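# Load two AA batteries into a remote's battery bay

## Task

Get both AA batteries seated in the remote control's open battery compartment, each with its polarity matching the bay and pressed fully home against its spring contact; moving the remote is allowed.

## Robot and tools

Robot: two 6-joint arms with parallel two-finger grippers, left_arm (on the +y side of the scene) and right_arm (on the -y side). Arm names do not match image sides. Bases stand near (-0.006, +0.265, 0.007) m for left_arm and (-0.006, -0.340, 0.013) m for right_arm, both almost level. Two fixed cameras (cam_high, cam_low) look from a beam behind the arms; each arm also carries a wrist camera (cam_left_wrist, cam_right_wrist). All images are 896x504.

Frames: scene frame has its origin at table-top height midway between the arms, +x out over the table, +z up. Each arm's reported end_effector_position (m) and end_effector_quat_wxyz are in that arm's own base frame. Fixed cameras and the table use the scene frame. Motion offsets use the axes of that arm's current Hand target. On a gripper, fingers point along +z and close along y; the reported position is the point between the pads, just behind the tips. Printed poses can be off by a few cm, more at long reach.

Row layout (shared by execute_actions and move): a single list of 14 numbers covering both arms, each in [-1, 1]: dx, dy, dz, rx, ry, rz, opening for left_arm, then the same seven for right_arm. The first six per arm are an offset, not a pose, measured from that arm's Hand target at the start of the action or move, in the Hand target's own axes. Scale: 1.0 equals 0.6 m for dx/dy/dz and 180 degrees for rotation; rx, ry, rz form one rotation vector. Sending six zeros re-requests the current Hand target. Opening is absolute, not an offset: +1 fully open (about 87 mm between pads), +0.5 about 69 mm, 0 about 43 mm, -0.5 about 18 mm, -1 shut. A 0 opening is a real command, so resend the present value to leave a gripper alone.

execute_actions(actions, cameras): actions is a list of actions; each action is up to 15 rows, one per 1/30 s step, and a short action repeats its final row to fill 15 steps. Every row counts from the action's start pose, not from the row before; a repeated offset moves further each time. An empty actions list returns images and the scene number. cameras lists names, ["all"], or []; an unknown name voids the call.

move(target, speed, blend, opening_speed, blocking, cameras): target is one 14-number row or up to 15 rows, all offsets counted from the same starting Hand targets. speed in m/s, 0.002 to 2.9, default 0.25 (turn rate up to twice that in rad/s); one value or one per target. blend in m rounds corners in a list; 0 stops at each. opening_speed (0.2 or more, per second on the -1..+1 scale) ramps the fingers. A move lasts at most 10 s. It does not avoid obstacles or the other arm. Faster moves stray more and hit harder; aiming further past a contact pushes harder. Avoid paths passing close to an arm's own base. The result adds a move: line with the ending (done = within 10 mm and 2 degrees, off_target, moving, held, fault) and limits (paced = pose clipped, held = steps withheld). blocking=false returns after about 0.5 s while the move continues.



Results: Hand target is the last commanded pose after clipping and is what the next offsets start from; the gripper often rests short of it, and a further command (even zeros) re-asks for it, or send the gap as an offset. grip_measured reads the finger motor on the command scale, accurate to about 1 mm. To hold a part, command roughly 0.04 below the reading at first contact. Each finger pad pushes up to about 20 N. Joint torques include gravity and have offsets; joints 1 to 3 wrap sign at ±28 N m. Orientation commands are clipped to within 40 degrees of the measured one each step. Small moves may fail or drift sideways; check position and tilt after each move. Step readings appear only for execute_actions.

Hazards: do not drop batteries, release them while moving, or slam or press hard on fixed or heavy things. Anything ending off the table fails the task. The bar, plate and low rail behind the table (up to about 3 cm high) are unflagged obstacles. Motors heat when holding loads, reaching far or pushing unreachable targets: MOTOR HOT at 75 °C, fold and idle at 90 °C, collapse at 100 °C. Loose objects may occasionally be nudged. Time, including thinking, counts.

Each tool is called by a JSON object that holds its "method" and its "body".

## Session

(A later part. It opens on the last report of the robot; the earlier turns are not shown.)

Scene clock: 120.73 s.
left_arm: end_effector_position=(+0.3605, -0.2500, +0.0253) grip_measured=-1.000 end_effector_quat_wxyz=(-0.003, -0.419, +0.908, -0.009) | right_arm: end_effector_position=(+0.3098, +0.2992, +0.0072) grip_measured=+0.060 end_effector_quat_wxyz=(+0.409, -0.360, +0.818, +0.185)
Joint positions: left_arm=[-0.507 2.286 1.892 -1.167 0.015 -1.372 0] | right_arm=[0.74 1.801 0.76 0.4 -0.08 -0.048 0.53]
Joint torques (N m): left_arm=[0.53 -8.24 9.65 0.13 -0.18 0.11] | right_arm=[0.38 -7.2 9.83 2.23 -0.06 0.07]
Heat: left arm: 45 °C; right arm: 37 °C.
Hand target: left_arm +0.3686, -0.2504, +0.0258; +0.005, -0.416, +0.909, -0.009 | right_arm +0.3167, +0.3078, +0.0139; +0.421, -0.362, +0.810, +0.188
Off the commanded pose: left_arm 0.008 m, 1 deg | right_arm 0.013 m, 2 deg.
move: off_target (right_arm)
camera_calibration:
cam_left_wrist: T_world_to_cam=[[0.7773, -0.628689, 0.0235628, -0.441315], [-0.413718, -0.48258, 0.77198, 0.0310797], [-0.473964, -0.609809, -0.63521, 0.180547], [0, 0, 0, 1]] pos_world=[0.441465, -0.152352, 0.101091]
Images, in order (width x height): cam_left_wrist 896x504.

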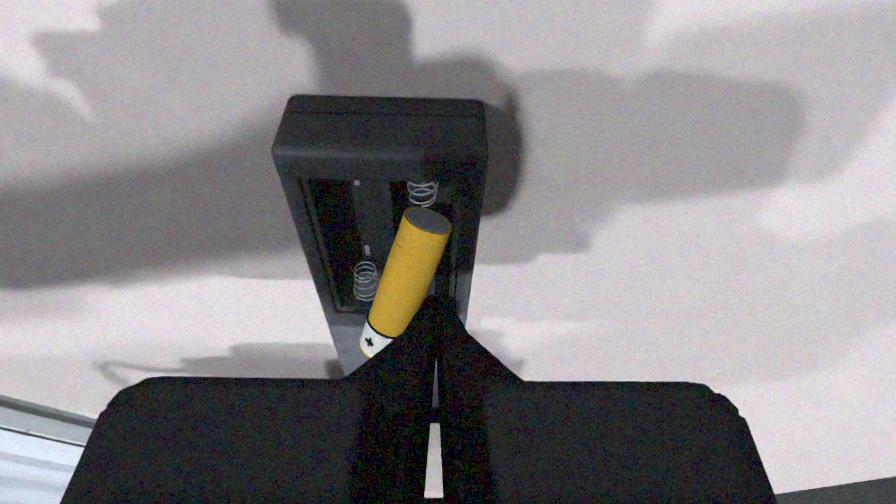

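{"method": "move", "body": {"target": [[0,0,-0.083,0,0,0,-1,0,0,0,0,0,0,0],[-0.005,0.03,-0.06,0,0.083,0.108,0,0,0,0,0,0,0,0]], "speed": 0.08, "cameras": ["cam_left_wrist","cam_right_wrist"]}}

{"method": "zoom_image", "body": {"camera": "cam_left_wrist", "region": [300, 50, 580, 330]}}

Scene clock: 126.57 s.
left_arm: end_effector_position=(+0.3512, -0.2343, +0.0591) grip_measured=+0.000 end_effector_quat_wxyz=(-0.111, -0.255, +0.959, -0.055) | right_arm: end_effector_position=(+0.3098, +0.2992, +0.0072) grip_measured=+0.060 end_effector_quat_wxyz=(+0.409, -0.360, +0.818, +0.185)
Joint positions: left_arm=[-0.418 2.397 2.158 -1.439 0.225 -0.925 0.5] | right_arm=[0.74 1.801 0.76 0.4 -0.08 -0.048 0.53]
Joint torques (N m): left_arm=[0.7 -8.87 9.61 -0.13 0.14 0.11] | right_arm=[0.39 -7.21 9.84 2.23 -0.06 0.07]
Heat: left arm: 45 °C; right arm: 37 °C.
Hand target: left_arm +0.3562, -0.2360, +0.0613; -0.111, -0.253, +0.959, -0.062 | right_arm +0.3167, +0.3078, +0.0139; +0.421, -0.362, +0.810, +0.188
Off the commanded pose: left_arm 0.006 m, 1 deg | right_arm 0.013 m, 2 deg.
move: off_target (right_arm)
camera_calibration:
cam_left_wrist: T_world_to_cam=[[0.524261, -0.849917, 0.0528305, -0.389711], [-0.400262, -0.191187, 0.896235, 0.0648312], [-0.751625, -0.491007, -0.440422, 0.320989], [0, 0, 0, 1]] pos_world=[0.471523, -0.161219, 0.103855]
cam_right_wrist: T_world_to_cam=[[0.741623, -0.670801, 0.00469556, -0.0320767], [-0.669522, -0.740608, -0.0569248, 0.450949], [0.0416628, 0.039073, -0.998367, 0.1322], [0, 0, 0, 1]] pos_world=[0.320202, 0.307294, 0.157806]
Images, in order (width x height): cam_left_wrist 896x504, cam_right_wrist 896x504.

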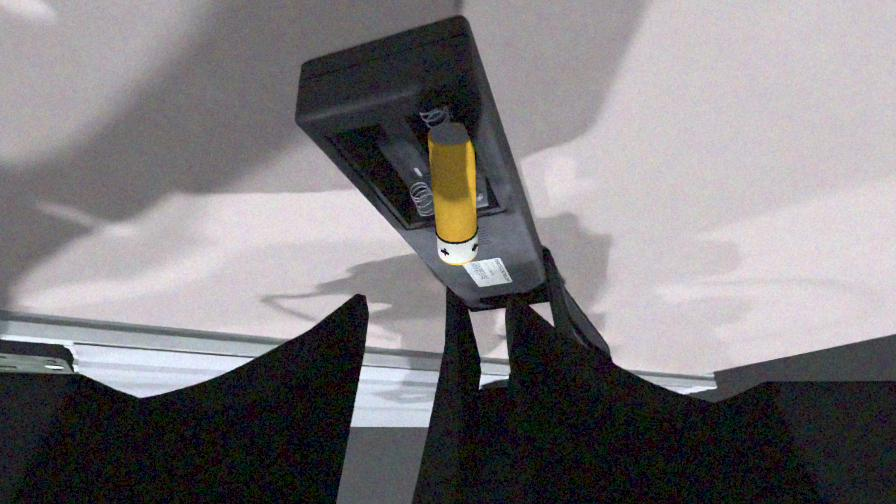

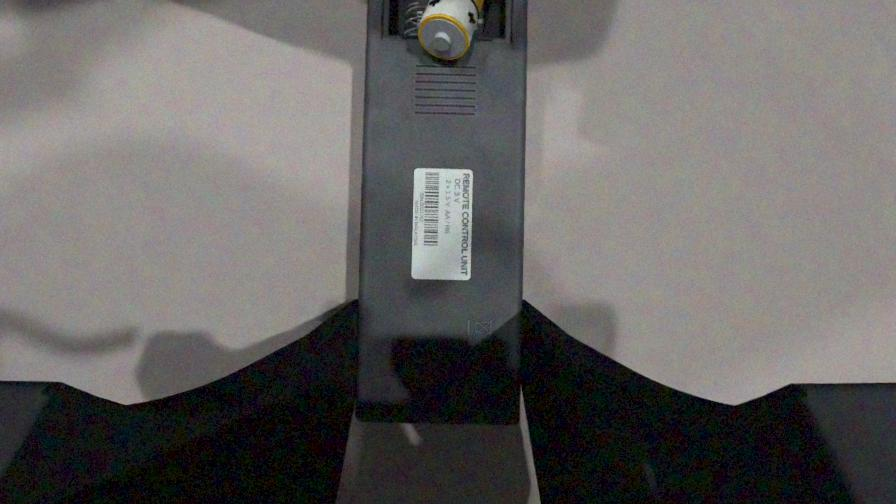

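Scaled by 1.800 from the camera's 896x504 image, which has a finer 1280x720 frame.

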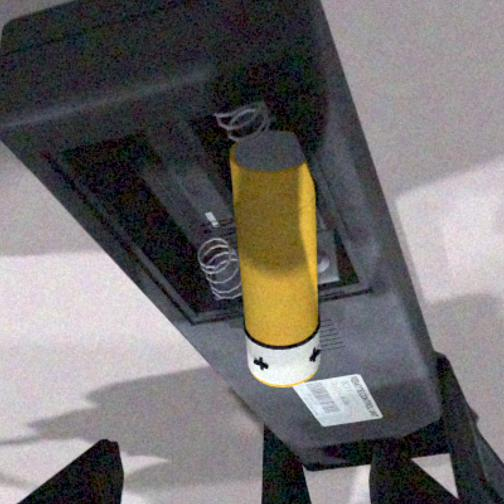

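{"method": "move", "body": {"target": [-0.0223,-0.0047,0.058,0,0,-0.017,0,0,0,0,0,0,0,0], "speed": 0.06, "cameras": ["cam_left_wrist"]}}

{"method": "zoom_image", "body": {"camera": "cam_left_wrist", "region": [300, 100, 580, 380]}}

Scene clock: 128.07 s.
left_arm: end_effector_position=(+0.3619, -0.2380, +0.0316) grip_measured=+0.000 end_effector_quat_wxyz=(-0.107, -0.272, +0.955, -0.057) | right_arm: end_effector_position=(+0.3098, +0.2992, +0.0072) grip_measured=+0.060 end_effector_quat_wxyz=(+0.409, -0.360, +0.818, +0.185)
Joint positions: left_arm=[-0.414 2.439 2.126 -1.351 0.225 -0.958 0.5] | right_arm=[0.74 1.801 0.76 0.4 -0.08 -0.048 0.53]
Joint torques (N m): left_arm=[0.68 -9.4 5.19 0.16 0.14 -0.06] | right_arm=[0.38 -7.23 9.84 2.22 -0.06 0.08]
Heat: left arm: 45 °C; right arm: 37 °C.
Hand target: left_arm +0.3627, -0.2381, +0.0245; -0.113, -0.278, +0.952, -0.059 | right_arm +0.3167, +0.3078, +0.0139; +0.421, -0.362, +0.810, +0.188
Off the commanded pose: left_arm 0.007 m, 1 deg | right_arm 0.013 m, 2 deg.
move: off_target (right_arm)
camera_calibration:
cam_left_wrist: T_world_to_cam=[[0.553818, -0.830719, 0.0564896, -0.403211], [-0.399694, -0.205722, 0.893265, 0.0895889], [-0.730432, -0.517285, -0.445967, 0.301376], [0, 0, 0, 1]] pos_world=[0.479248, -0.160627, 0.0771541]
Images, in order (width x height): cam_left_wrist 896x504.

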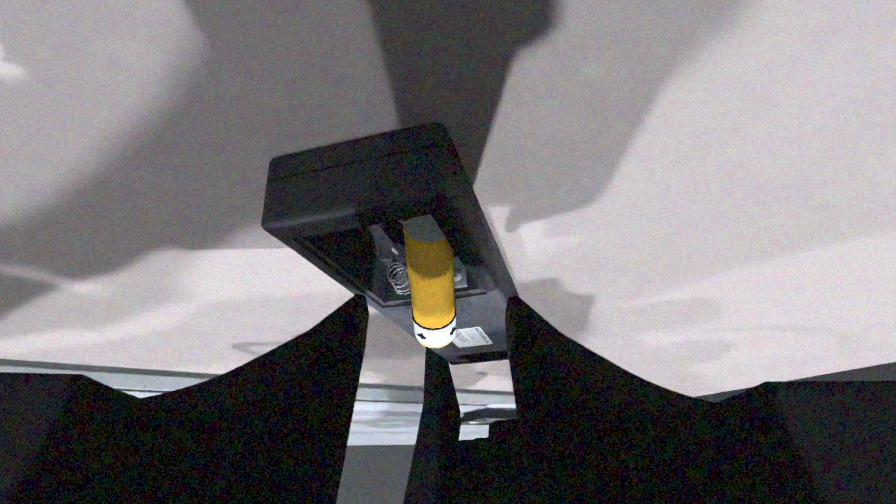

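Scaled by 1.800 from the camera's 896x504 image, which has a finer 1280x720 frame.

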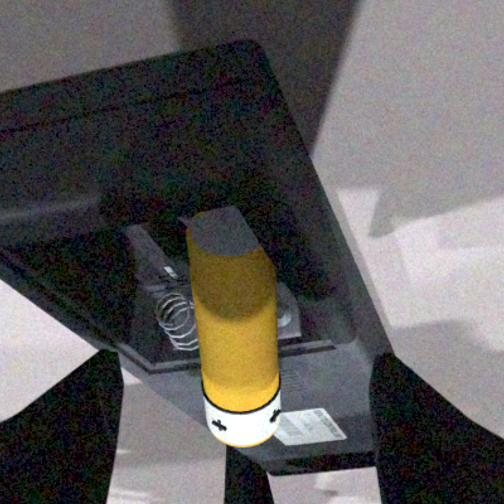

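{"method": "move", "body": {"target": [[-0.003,0,0.011,0,0,0,0,0,0,0,0,0,0,0],[-0.003,0,0.011,0,0,0,-0.66,0,0,0,0,0,0,0]], "speed": 0.04, "opening_speed": 0.7, "cameras": ["cam_left_wrist","cam_right_wrist"]}}

{"method": "zoom_image", "body": {"camera": "cam_left_wrist", "region": [300, 100, 580, 380]}}

Scene clock: 130.27 s.
left_arm: end_effector_position=(+0.3630, -0.2383, +0.0275) grip_measured=-0.638 end_effector_quat_wxyz=(-0.105, -0.272, +0.955, -0.060) | right_arm: end_effector_position=(+0.3099, +0.2991, +0.0072) grip_measured=+0.060 end_effector_quat_wxyz=(+0.410, -0.359, +0.818, +0.185)
Joint positions: left_arm=[-0.413 2.439 2.11 -1.329 0.226 -0.958 0.181] | right_arm=[0.74 1.801 0.76 0.4 -0.079 -0.048 0.53]
Joint torques (N m): left_arm=[0.62 -9.02 5.01 0.2 0.12 -0.07] | right_arm=[0.38 -7.21 9.84 2.23 -0.07 0.07]
Heat: left arm: 45 °C; right arm: 37 °C.
Hand target: left_arm +0.3630, -0.2383, +0.0177; -0.113, -0.278, +0.952, -0.059 | right_arm +0.3166, +0.3079, +0.0139; +0.421, -0.362, +0.810, +0.189
Off the commanded pose: left_arm 0.010 m, 1 deg | right_arm 0.013 m, 2 deg.
move: off_target (right_arm)
camera_calibration:
cam_left_wrist: T_world_to_cam=[[0.554856, -0.82965, 0.0617705, -0.404148], [-0.403523, -0.203452, 0.892063, 0.0955984], [-0.727533, -0.519893, -0.447669, 0.298573], [0, 0, 0, 1]] pos_world=[0.480042, -0.160626, 0.0733465]
cam_right_wrist: T_world_to_cam=[[0.741271, -0.671186, 0.00508923, -0.0319796], [-0.669893, -0.740274, -0.0569028, 0.45103], [0.0419598, 0.0387712, -0.998367, 0.132194], [0, 0, 0, 1]] pos_world=[0.3203, 0.307296, 0.157805]
Images, in order (width x height): cam_left_wrist 896x504, cam_right_wrist 896x504.

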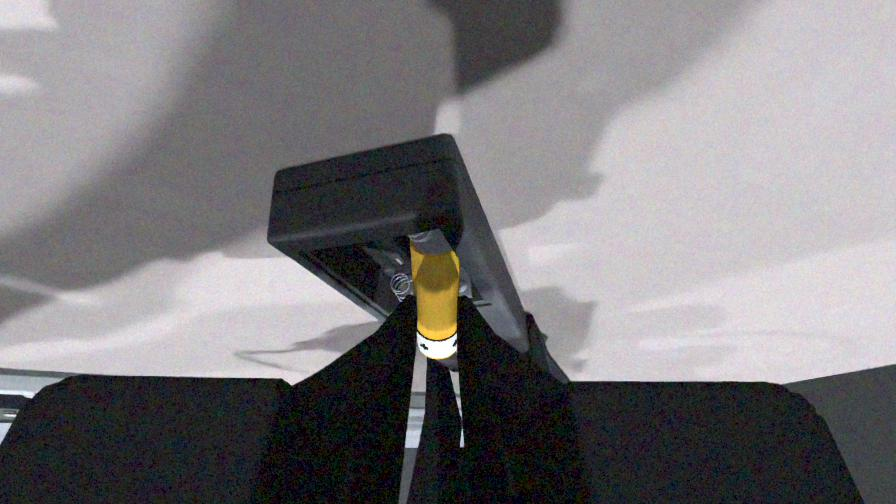

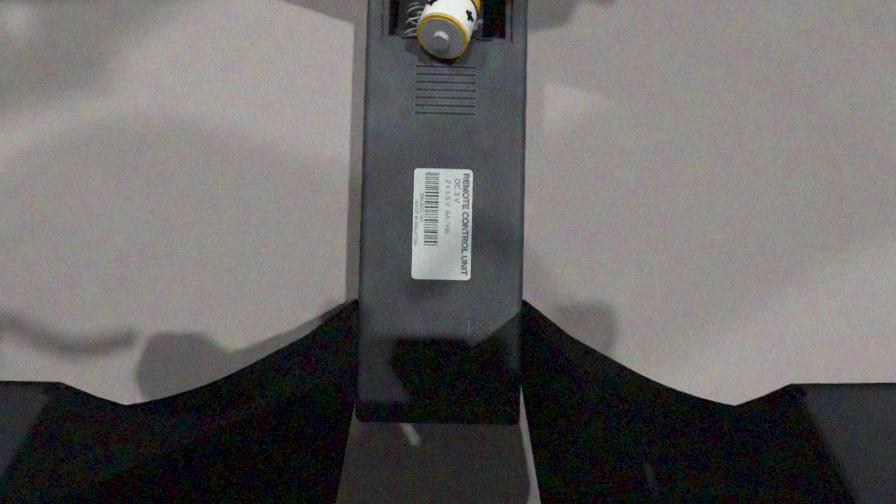

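Scaled by 1.800 from the camera's 896x504 image, which has a finer 1280x720 frame.

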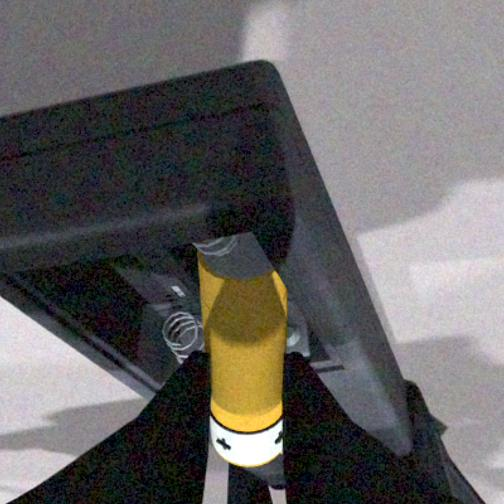

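{"method": "move", "body": {"target": [[0.0086,0,-0.032,0,0,0,-0.7,0,0,0,0,0,0,0],[0.0218,-0.01,-0.049,0.0238,0.028,-0.0886,-0.7,0,0,0,0,0,0,0]], "speed": 0.05, "cameras": ["cam_left_wrist","cam_right_wrist"]}}

{"method": "zoom_image", "body": {"camera": "cam_left_wrist", "region": [300, 100, 580, 380]}}

Scene clock: 134.80 s.
left_arm: end_effector_position=(+0.3586, -0.2435, +0.0294) grip_measured=-0.638 end_effector_quat_wxyz=(-0.161, -0.406, +0.897, -0.070) | right_arm: end_effector_position=(+0.3097, +0.2994, +0.0072) grip_measured=+0.060 end_effector_quat_wxyz=(+0.409, -0.360, +0.818, +0.185)
Joint positions: left_arm=[-0.378 2.416 2.033 -1.317 0.33 -1.207 0.181] | right_arm=[0.741 1.801 0.76 0.4 -0.079 -0.048 0.53]
Joint torques (N m): left_arm=[0.62 -14.31 4.7 -0.01 0.22 -0.09] | right_arm=[0.29 -7.23 9.83 2.23 -0.07 0.07]
Heat: left arm: 46 °C; right arm: 37 °C.
Hand target: left_arm +0.3609, -0.2450, +0.0497; -0.151, -0.409, +0.896, -0.090 | right_arm +0.3166, +0.3079, +0.0139; +0.421, -0.362, +0.810, +0.189
Off the commanded pose: left_arm 0.020 m, 3 deg | right_arm 0.013 m, 2 deg.
move: off_target (left_arm, right_arm)
camera_calibration:
cam_left_wrist: T_world_to_cam=[[0.768902, -0.639354, -0.0041229, -0.434643], [-0.215258, -0.264936, 0.939932, 0.00716478], [-0.602042, -0.721828, -0.341336, 0.196232], [0, 0, 0, 1]] pos_world=[0.45388, -0.134346, 0.0584547]
cam_right_wrist: T_world_to_cam=[[0.741744, -0.670663, 0.00513078, -0.0320156], [-0.669369, -0.740748, -0.0569038, 0.451021], [0.0419639, 0.0387737, -0.998366, 0.132192], [0, 0, 0, 1]] pos_world=[0.3201, 0.307496, 0.157805]
Images, in order (width x height): cam_left_wrist 896x504, cam_right_wrist 896x504.

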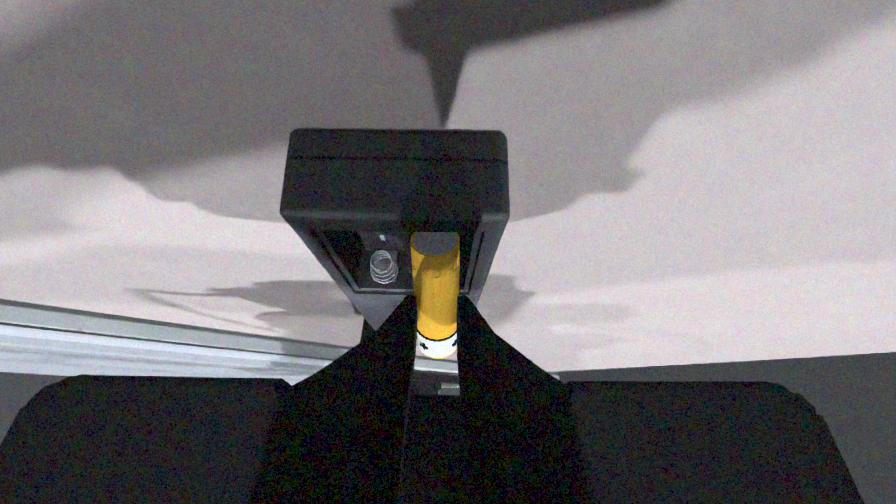

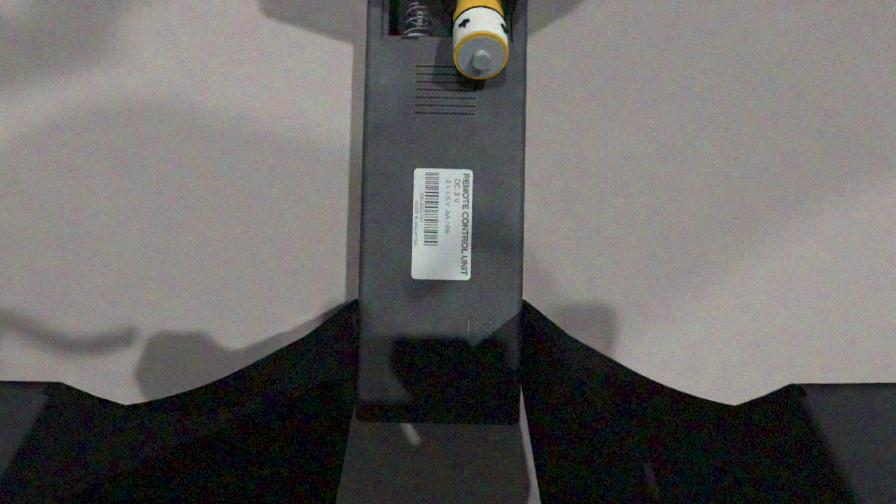

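Scaled by 1.800 from the camera's 896x504 image, which has a finer 1280x720 frame.

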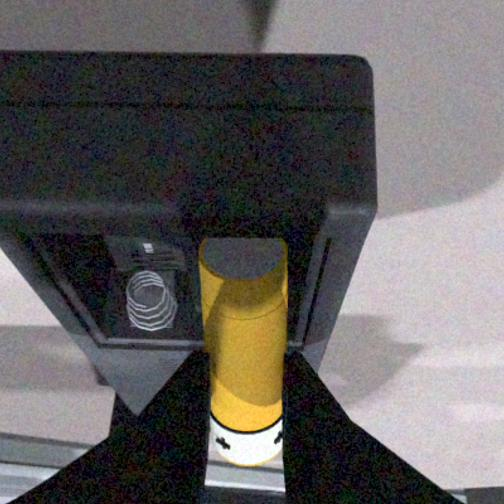

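{"method": "move", "body": {"target": [-0.0477,0,0.004,0,0,0,-0.7,0,0,0,0,0,0,0], "speed": 0.04, "cameras": ["cam_left_wrist","cam_right_wrist"]}}

{"method": "zoom_image", "body": {"camera": "cam_left_wrist", "region": [300, 100, 580, 380]}}

{"method": "zoom_image", "body": {"camera": "cam_right_wrist", "region": [350, 0, 550, 80]}}

Scene clock: 136.23 s.
left_arm: end_effector_position=(+0.3691, -0.2280, +0.0321) grip_measured=-0.639 end_effector_quat_wxyz=(-0.161, -0.410, +0.894, -0.083) | right_arm: end_effector_position=(+0.3084, +0.3006, +0.0072) grip_measured=+0.060 end_effector_quat_wxyz=(+0.408, -0.362, +0.817, +0.188)
Joint positions: left_arm=[-0.332 2.416 2.04 -1.319 0.344 -1.17 0.181] | right_arm=[0.743 1.801 0.76 0.4 -0.084 -0.048 0.53]
Joint torques (N m): left_arm=[1.11 -9.78 9.55 -0.16 0.06 0.11] | right_arm=[0.12 -7.23 9.84 2.22 -0.02 0.07]
Heat: left arm: 46 °C; right arm: 37 °C.
Hand target: left_arm +0.3782, -0.2255, +0.0376; -0.151, -0.409, +0.896, -0.091 | right_arm +0.3166, +0.3079, +0.0139; +0.421, -0.362, +0.810, +0.189
Off the commanded pose: left_arm 0.011 m, 1 deg | right_arm 0.013 m, 2 deg.
move: off_target (left_arm, right_arm)
camera_calibration:
cam_left_wrist: T_world_to_cam=[[0.777242, -0.628938, 0.0182191, -0.434225], [-0.221299, -0.246147, 0.943631, 0.0173543], [-0.589, -0.737461, -0.330499, 0.20596], [0, 0, 0, 1]] pos_world=[0.462649, -0.116942, 0.0596046]
cam_right_wrist: T_world_to_cam=[[0.745863, -0.666097, 0.00196505, -0.0328449], [-0.664921, -0.744716, -0.0572569, 0.450949], [0.0396021, 0.0413992, -0.998358, 0.132139], [0, 0, 0, 1]] pos_world=[0.31911, 0.30848, 0.157807]
Images, in order (width x height): cam_left_wrist 896x504, cam_right_wrist 896x504.

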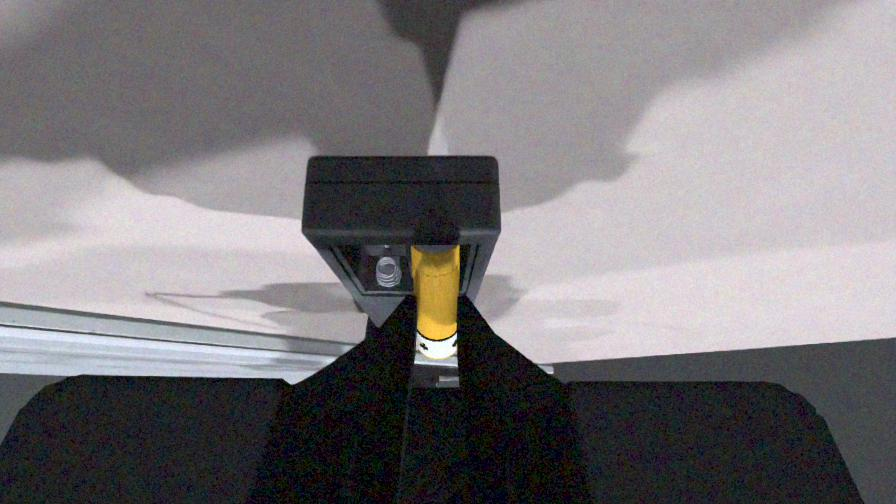

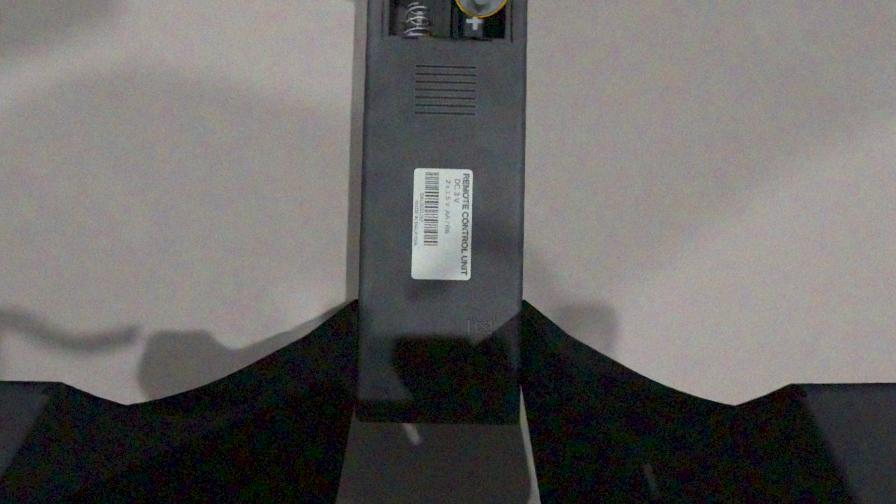

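Scaled by 1.800 from the camera's 896x504 image, which has a finer 1280x720 frame.

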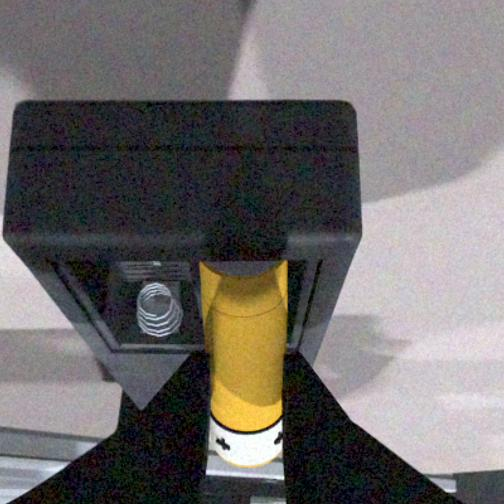

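Scaled by 2.520 from the camera's 896x504 image, which has a finer 1280x720 frame.

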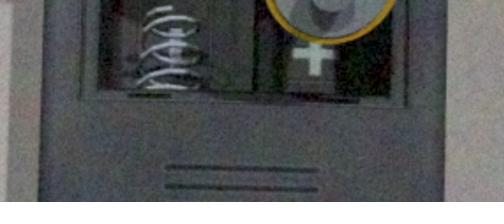

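{"method": "move", "body": {"target": [[-0.015,0,0.014,0,0,0,-0.7,0,0,0,0,0,0,0],[-0.019,0,0.033,0,-0.067,0,-0.7,0,0,0,0,0,0,0]], "speed": 0.04, "blend": [0.003,0], "cameras": ["cam_left_wrist","cam_right_wrist","cam_low"]}}

{"method": "zoom_image", "body": {"camera": "cam_left_wrist", "region": [300, 100, 580, 380]}}

{"method": "zoom_image", "body": {"camera": "cam_right_wrist", "region": [350, 0, 550, 80]}}

{"method": "zoom_image", "body": {"camera": "cam_low", "region": [440, 160, 600, 280]}}

Scene clock: 139.80 s.
left_arm: end_effector_position=(+0.3693, -0.2294, +0.0249) grip_measured=-0.648 end_effector_quat_wxyz=(-0.105, -0.414, +0.902, -0.057) | right_arm: end_effector_position=(+0.3084, +0.3006, +0.0072) grip_measured=+0.060 end_effector_quat_wxyz=(+0.408, -0.362, +0.817, +0.188)
Joint positions: left_arm=[-0.375 2.361 1.963 -1.236 0.231 -1.228 0.176] | right_arm=[0.743 1.801 0.76 0.4 -0.084 -0.048 0.53]
Joint torques (N m): left_arm=[-0.2 -10.81 3.71 0.77 -0.71 -0.13] | right_arm=[0.1 -7.21 9.83 2.22 -0.02 0.07]
Heat: left arm: 46 °C; right arm: 37 °C.
Hand target: left_arm +0.3813, -0.2230, +0.0151; -0.056, -0.416, +0.906, -0.047 | right_arm +0.3166, +0.3079, +0.0139; +0.421, -0.362, +0.810, +0.189
Off the commanded pose: left_arm 0.017 m, 6 deg | right_arm 0.013 m, 2 deg.
move: off_target (left_arm, right_arm)
camera_calibration:
cam_left_wrist: T_world_to_cam=[[0.777193, -0.628916, 0.0208658, -0.435139], [-0.295205, -0.33512, 0.894734, 0.032006], [-0.55572, -0.701541, -0.446112, 0.201461], [0, 0, 0, 1]] pos_world=[0.459591, -0.121607, 0.0703167]
cam_right_wrist: T_world_to_cam=[[0.745863, -0.666097, 0.00196505, -0.0328449], [-0.664921, -0.744716, -0.0572569, 0.450949], [0.0396021, 0.0413992, -0.998358, 0.132139], [0, 0, 0, 1]] pos_world=[0.31911, 0.30848, 0.157807]
Images, in order (width x height): cam_low 896x504, cam_left_wrist 896x504, cam_right_wrist 896x504.

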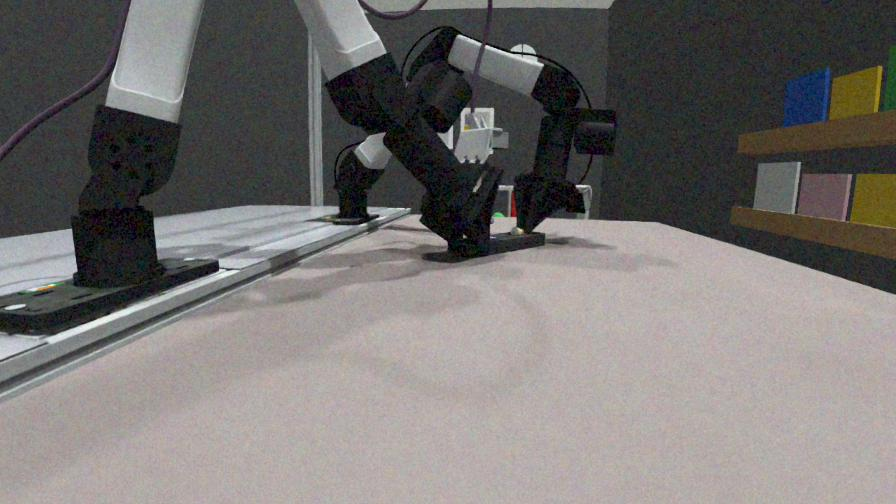

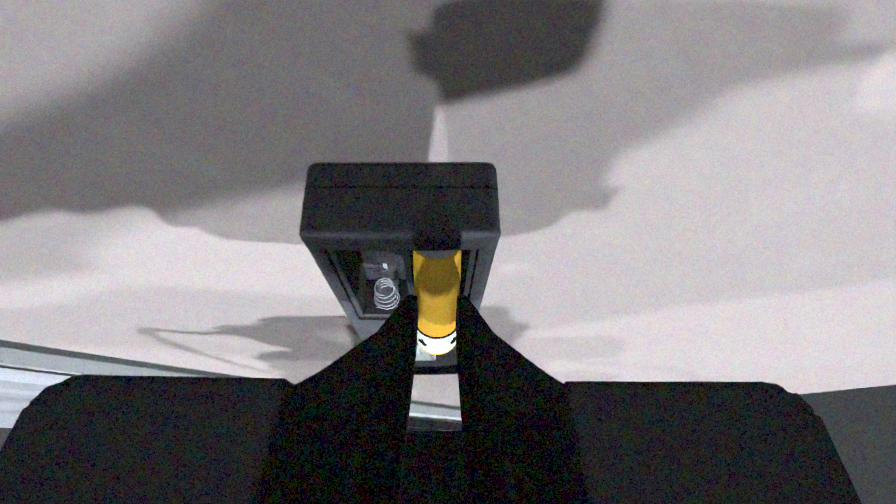

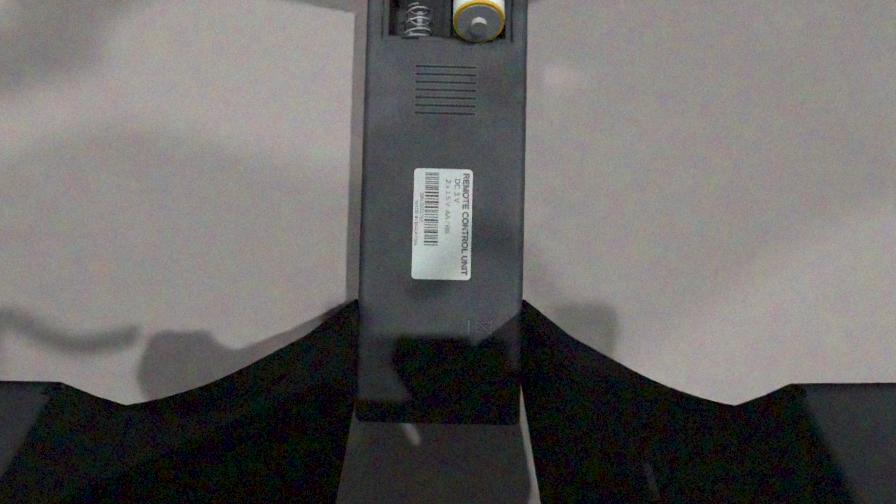

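Scaled by 1.800 from the camera's 896x504 image, which has a finer 1280x720 frame.

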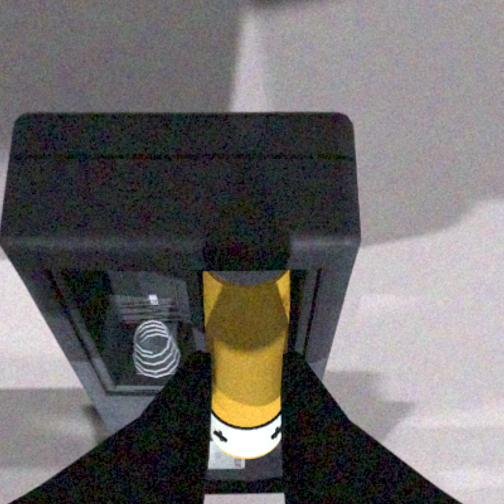

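Scaled by 2.520 from the camera's 896x504 image, which has a finer 1280x720 frame.

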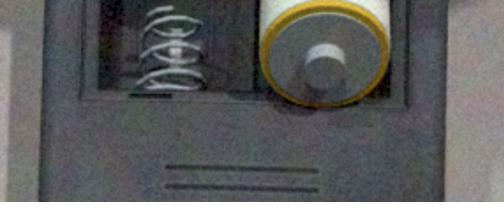

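Scaled by 3.150 from the camera's 896x504 image, which has a finer 1280x720 frame.

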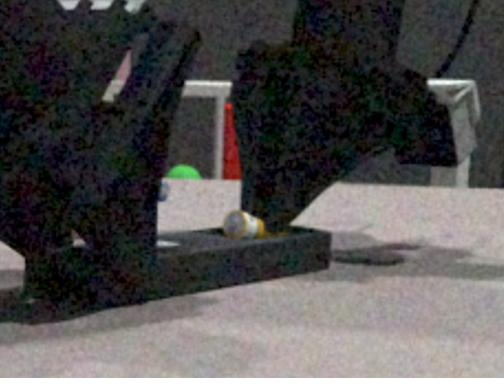

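{"method": "move", "body": {"target": [-0.022,0,-0.012,0,0,0,-0.74,0,0,0,0,0,0,0], "speed": 0.04, "cameras": ["cam_left_wrist","cam_right_wrist"]}}

{"method": "zoom_image", "body": {"camera": "cam_left_wrist", "region": [300, 100, 580, 380]}}

{"method": "zoom_image", "body": {"camera": "cam_right_wrist", "region": [350, 0, 550, 80]}}

Scene clock: 140.67 s.
left_arm: end_effector_position=(+0.3695, -0.2288, +0.0250) grip_measured=-0.648 end_effector_quat_wxyz=(-0.106, -0.413, +0.903, -0.058) | right_arm: end_effector_position=(+0.3084, +0.3006, +0.0072) grip_measured=+0.060 end_effector_quat_wxyz=(+0.408, -0.362, +0.817, +0.188)
Joint positions: left_arm=[-0.372 2.361 1.963 -1.236 0.233 -1.223 0.176] | right_arm=[0.743 1.801 0.76 0.4 -0.084 -0.048 0.53]
Joint torques (N m): left_arm=[1.85 -9.99 7.53 0.43 -0.74 0.12] | right_arm=[0.1 -7.23 9.84 2.22 -0.02 0.07]
Heat: left arm: 46 °C; right arm: 37 °C.
Hand target: left_arm +0.3903, -0.2122, +0.0203; -0.056, -0.416, +0.906, -0.047 | right_arm +0.3166, +0.3079, +0.0139; +0.421, -0.362, +0.810, +0.189
Off the commanded pose: left_arm 0.027 m, 6 deg | right_arm 0.013 m, 2 deg.
move: off_target (left_arm, right_arm)
camera_calibration:
cam_left_wrist: T_world_to_cam=[[0.775712, -0.630677, 0.0227527, -0.434875], [-0.296103, -0.331885, 0.895642, 0.0331588], [-0.55731, -0.701497, -0.444193, 0.202649], [0, 0, 0, 1]] pos_world=[0.460095, -0.121103, 0.0702115]
cam_right_wrist: T_world_to_cam=[[0.745863, -0.666097, 0.00196505, -0.0328449], [-0.664921, -0.744716, -0.0572569, 0.450949], [0.0396021, 0.0413992, -0.998358, 0.132139], [0, 0, 0, 1]] pos_world=[0.31911, 0.30848, 0.157807]
Images, in order (width x height): cam_left_wrist 896x504, cam_right_wrist 896x504.

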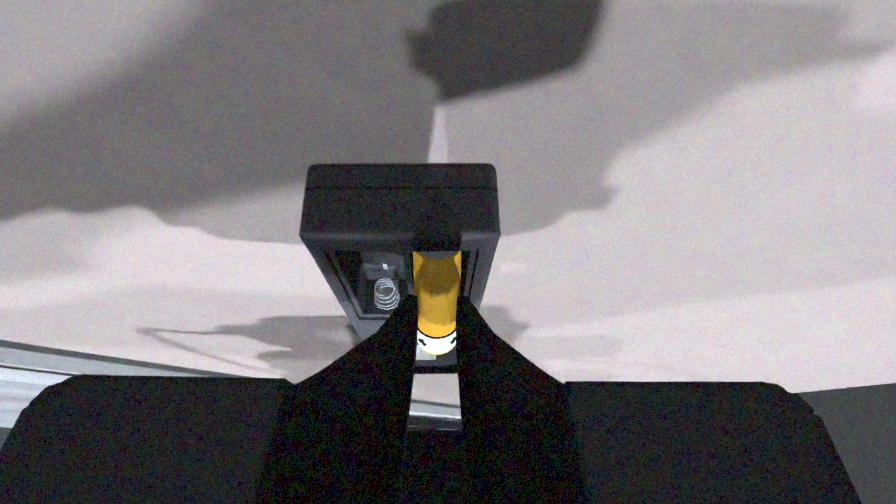

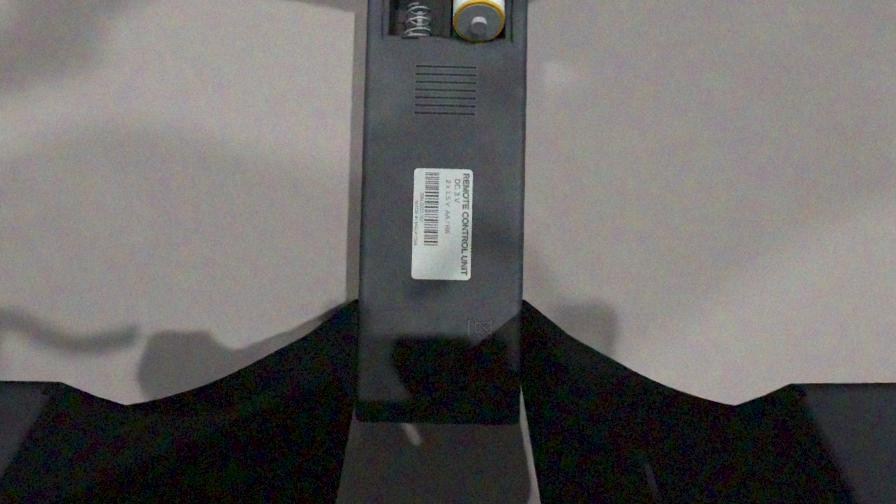

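Scaled by 1.800 from the camera's 896x504 image, which has a finer 1280x720 frame.

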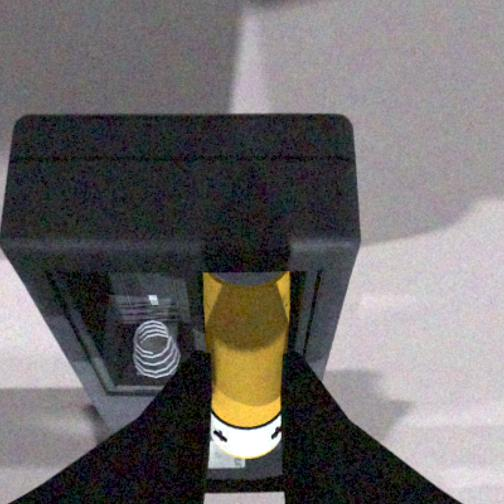

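Scaled by 2.520 from the camera's 896x504 image, which has a finer 1280x720 frame.

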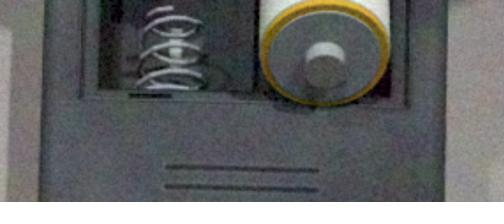

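{"method": "move", "body": {"target": [-0.018,0,-0.003,0,0,0,-0.76,0,0,0,0,0,0,0], "speed": 0.04, "cameras": ["cam_left_wrist","cam_right_wrist"]}}

{"method": "zoom_image", "body": {"camera": "cam_left_wrist", "region": [300, 100, 580, 380]}}

{"method": "zoom_image", "body": {"camera": "cam_right_wrist", "region": [350, 0, 550, 80]}}

Scene clock: 141.63 s.
left_arm: end_effector_position=(+0.3715, -0.2240, +0.0250) grip_measured=-0.649 end_effector_quat_wxyz=(-0.105, -0.409, +0.904, -0.060) | right_arm: end_effector_position=(+0.3100, +0.3022, +0.0094) grip_measured=+0.060 end_effector_quat_wxyz=(+0.412, -0.361, +0.815, +0.189)
Joint positions: left_arm=[-0.361 2.361 1.963 -1.236 0.233 -1.203 0.175] | right_arm=[0.743 1.801 0.764 0.403 -0.085 -0.048 0.53]
Joint torques (N m): left_arm=[2.67 -8.96 9.89 0.29 -0.74 0.12] | right_arm=[0.12 -7.17 9.46 2.2 -0.02 0.07]
Heat: left arm: 46 °C; right arm: 37 °C.
Hand target: left_arm +0.3974, -0.2040, +0.0206; -0.056, -0.416, +0.906, -0.047 | right_arm +0.3166, +0.3079, +0.0139; +0.421, -0.362, +0.810, +0.189
Off the commanded pose: left_arm 0.033 m, 6 deg | right_arm 0.010 m, 1 deg.
move: off_target (left_arm)
camera_calibration:
cam_left_wrist: T_world_to_cam=[[0.77038, -0.636989, 0.0275566, -0.432855], [-0.302273, -0.326835, 0.895438, 0.0387961], [-0.561378, -0.698158, -0.444332, 0.209336], [0, 0, 0, 1]] pos_world=[0.462707, -0.116894, 0.0702032]
cam_right_wrist: T_world_to_cam=[[0.746284, -0.665624, 0.00222412, -0.0331597], [-0.664118, -0.744812, -0.0648219, 0.453084], [0.0448035, 0.0468984, -0.997894, 0.130938], [0, 0, 0, 1]] pos_world=[0.319781, 0.30925, 0.160105]
Images, in order (width x height): cam_left_wrist 896x504, cam_right_wrist 896x504.

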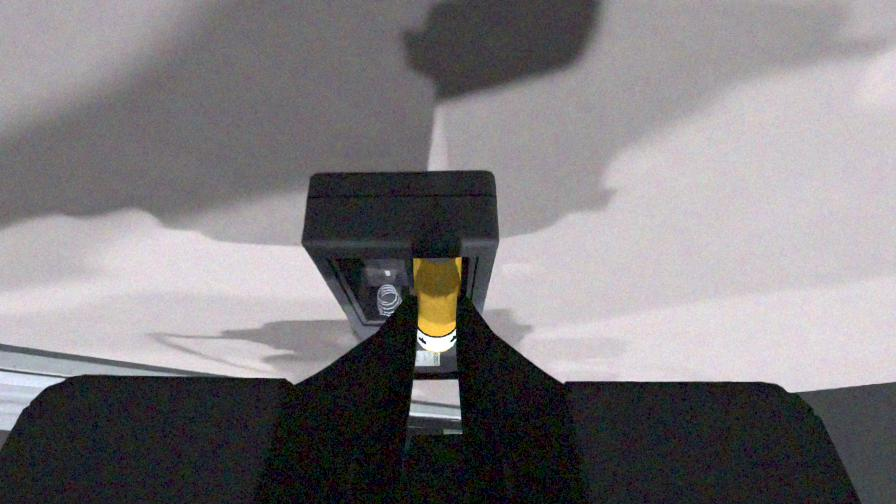

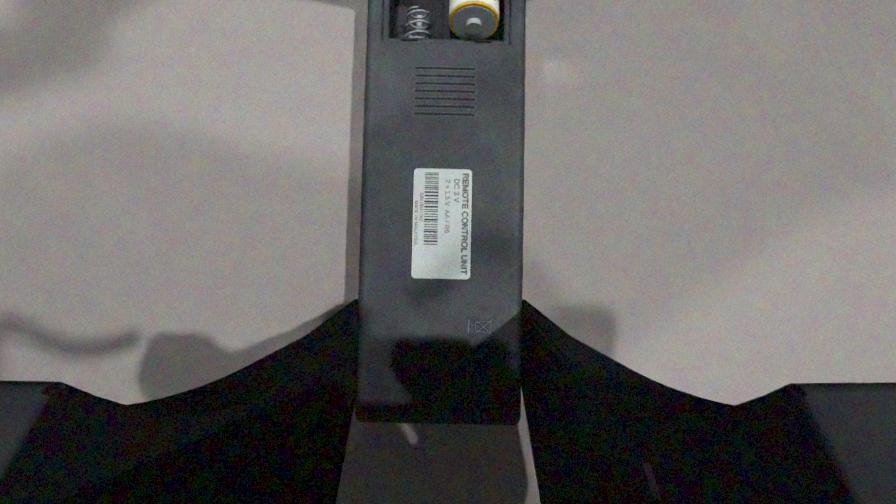

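Scaled by 1.800 from the camera's 896x504 image, which has a finer 1280x720 frame.

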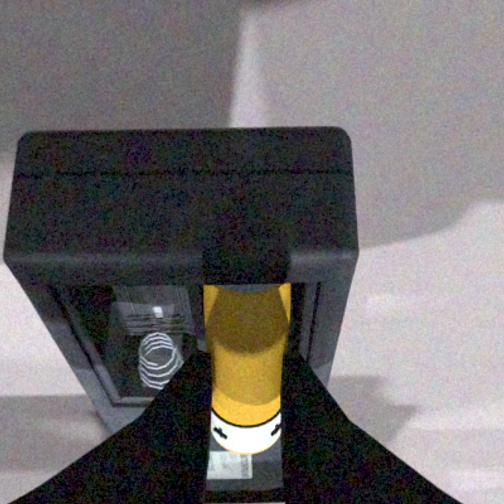

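Scaled by 2.520 from the camera's 896x504 image, which has a finer 1280x720 frame.

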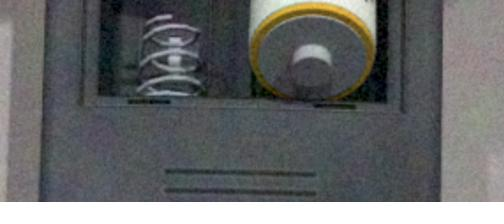

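{"method": "move", "body": {"target": [-0.004,0,0.015,0,-0.05,0,-0.76,0,0,0,0,0,0,0], "speed": 0.04, "cameras": ["cam_left_wrist","cam_right_wrist","cam_low"]}}

{"method": "zoom_image", "body": {"camera": "cam_left_wrist", "region": [300, 100, 580, 380]}}

{"method": "zoom_image", "body": {"camera": "cam_right_wrist", "region": [350, 0, 550, 80]}}

{"method": "zoom_image", "body": {"camera": "cam_low", "region": [440, 160, 600, 280]}}

Scene clock: 144.40 s.
left_arm: end_effector_position=(+0.3723, -0.2238, +0.0235) grip_measured=-0.650 end_effector_quat_wxyz=(-0.066, -0.409, +0.910, -0.034) | right_arm: end_effector_position=(+0.3100, +0.3025, +0.0086) grip_measured=+0.060 end_effector_quat_wxyz=(+0.411, -0.361, +0.815, +0.190)
Joint positions: left_arm=[-0.394 2.342 1.95 -1.221 0.142 -1.235 0.175] | right_arm=[0.743 1.804 0.764 0.406 -0.086 -0.048 0.53]
Joint torques (N m): left_arm=[1.21 -10.78 4.01 1.01 -1.27 -0.13] | right_arm=[0.1 -7.49 9.46 2.17 -0.01 0.07]
Heat: left arm: 45 °C; right arm: 38 °C.
Hand target: left_arm +0.3984, -0.2034, +0.0114; +0.015, -0.418, +0.908, -0.014 | right_arm +0.3166, +0.3079, +0.0140; +0.421, -0.362, +0.810, +0.189
Off the commanded pose: left_arm 0.035 m, 10 deg | right_arm 0.010 m, 1 deg.
move: off_target (left_arm)
camera_calibration:
cam_left_wrist: T_world_to_cam=[[0.765655, -0.643075, 0.0150657, -0.432677], [-0.347999, -0.394408, 0.850493, 0.0433641], [-0.540989, -0.656427, -0.52577, 0.212957], [0, 0, 0, 1]] pos_world=[0.46158, -0.12135, 0.0816043]
cam_right_wrist: T_world_to_cam=[[0.746928, -0.664903, 0.00158135, -0.03343], [-0.663427, -0.745424, -0.0648667, 0.453229], [0.0443089, 0.0474016, -0.997893, 0.130228], [0, 0, 0, 1]] pos_world=[0.319884, 0.309447, 0.159406]
Images, in order (width x height): cam_low 896x504, cam_left_wrist 896x504, cam_right_wrist 896x504.

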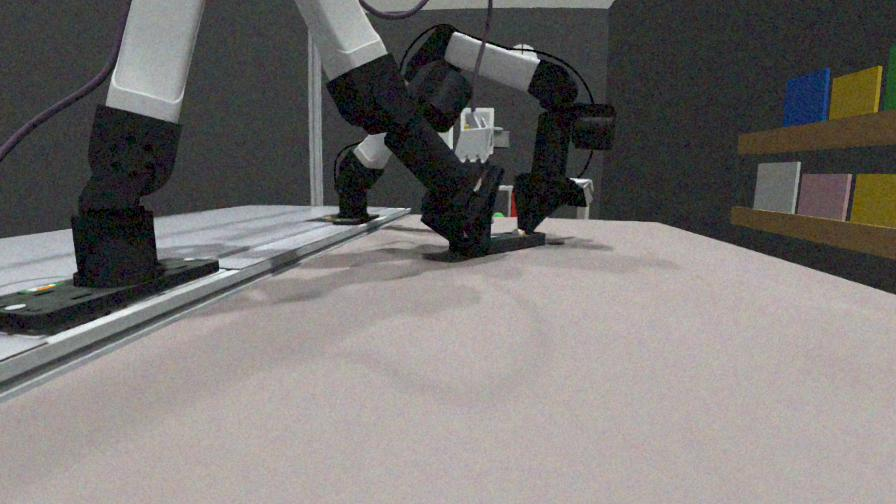

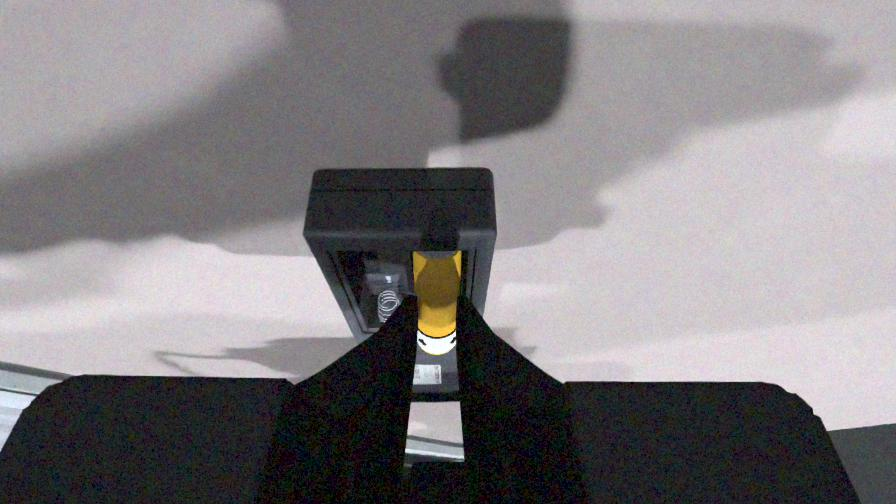

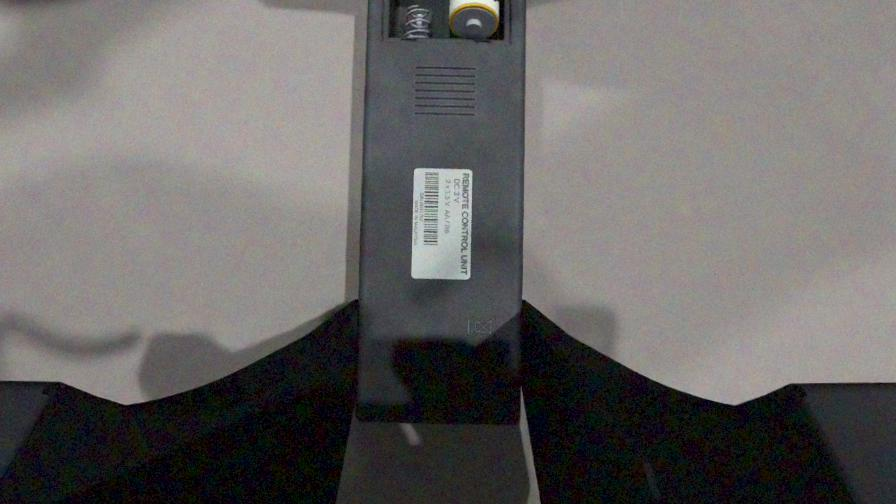

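Scaled by 1.800 from the camera's 896x504 image, which has a finer 1280x720 frame.

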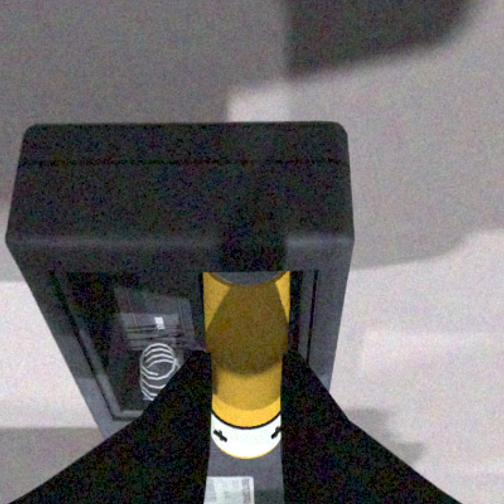

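Scaled by 2.520 from the camera's 896x504 image, which has a finer 1280x720 frame.

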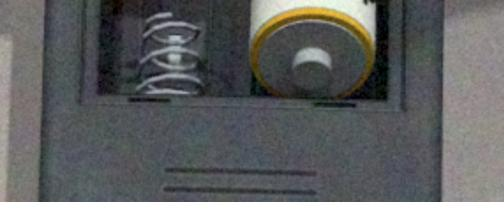

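Scaled by 3.150 from the camera's 896x504 image, which has a finer 1280x720 frame.

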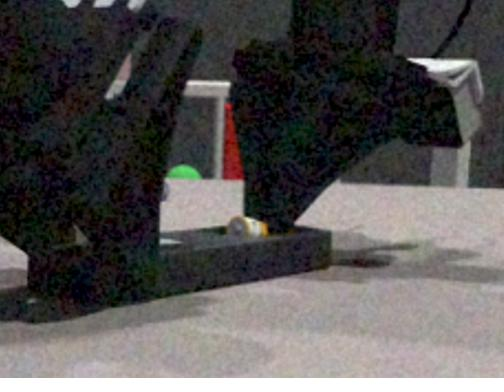

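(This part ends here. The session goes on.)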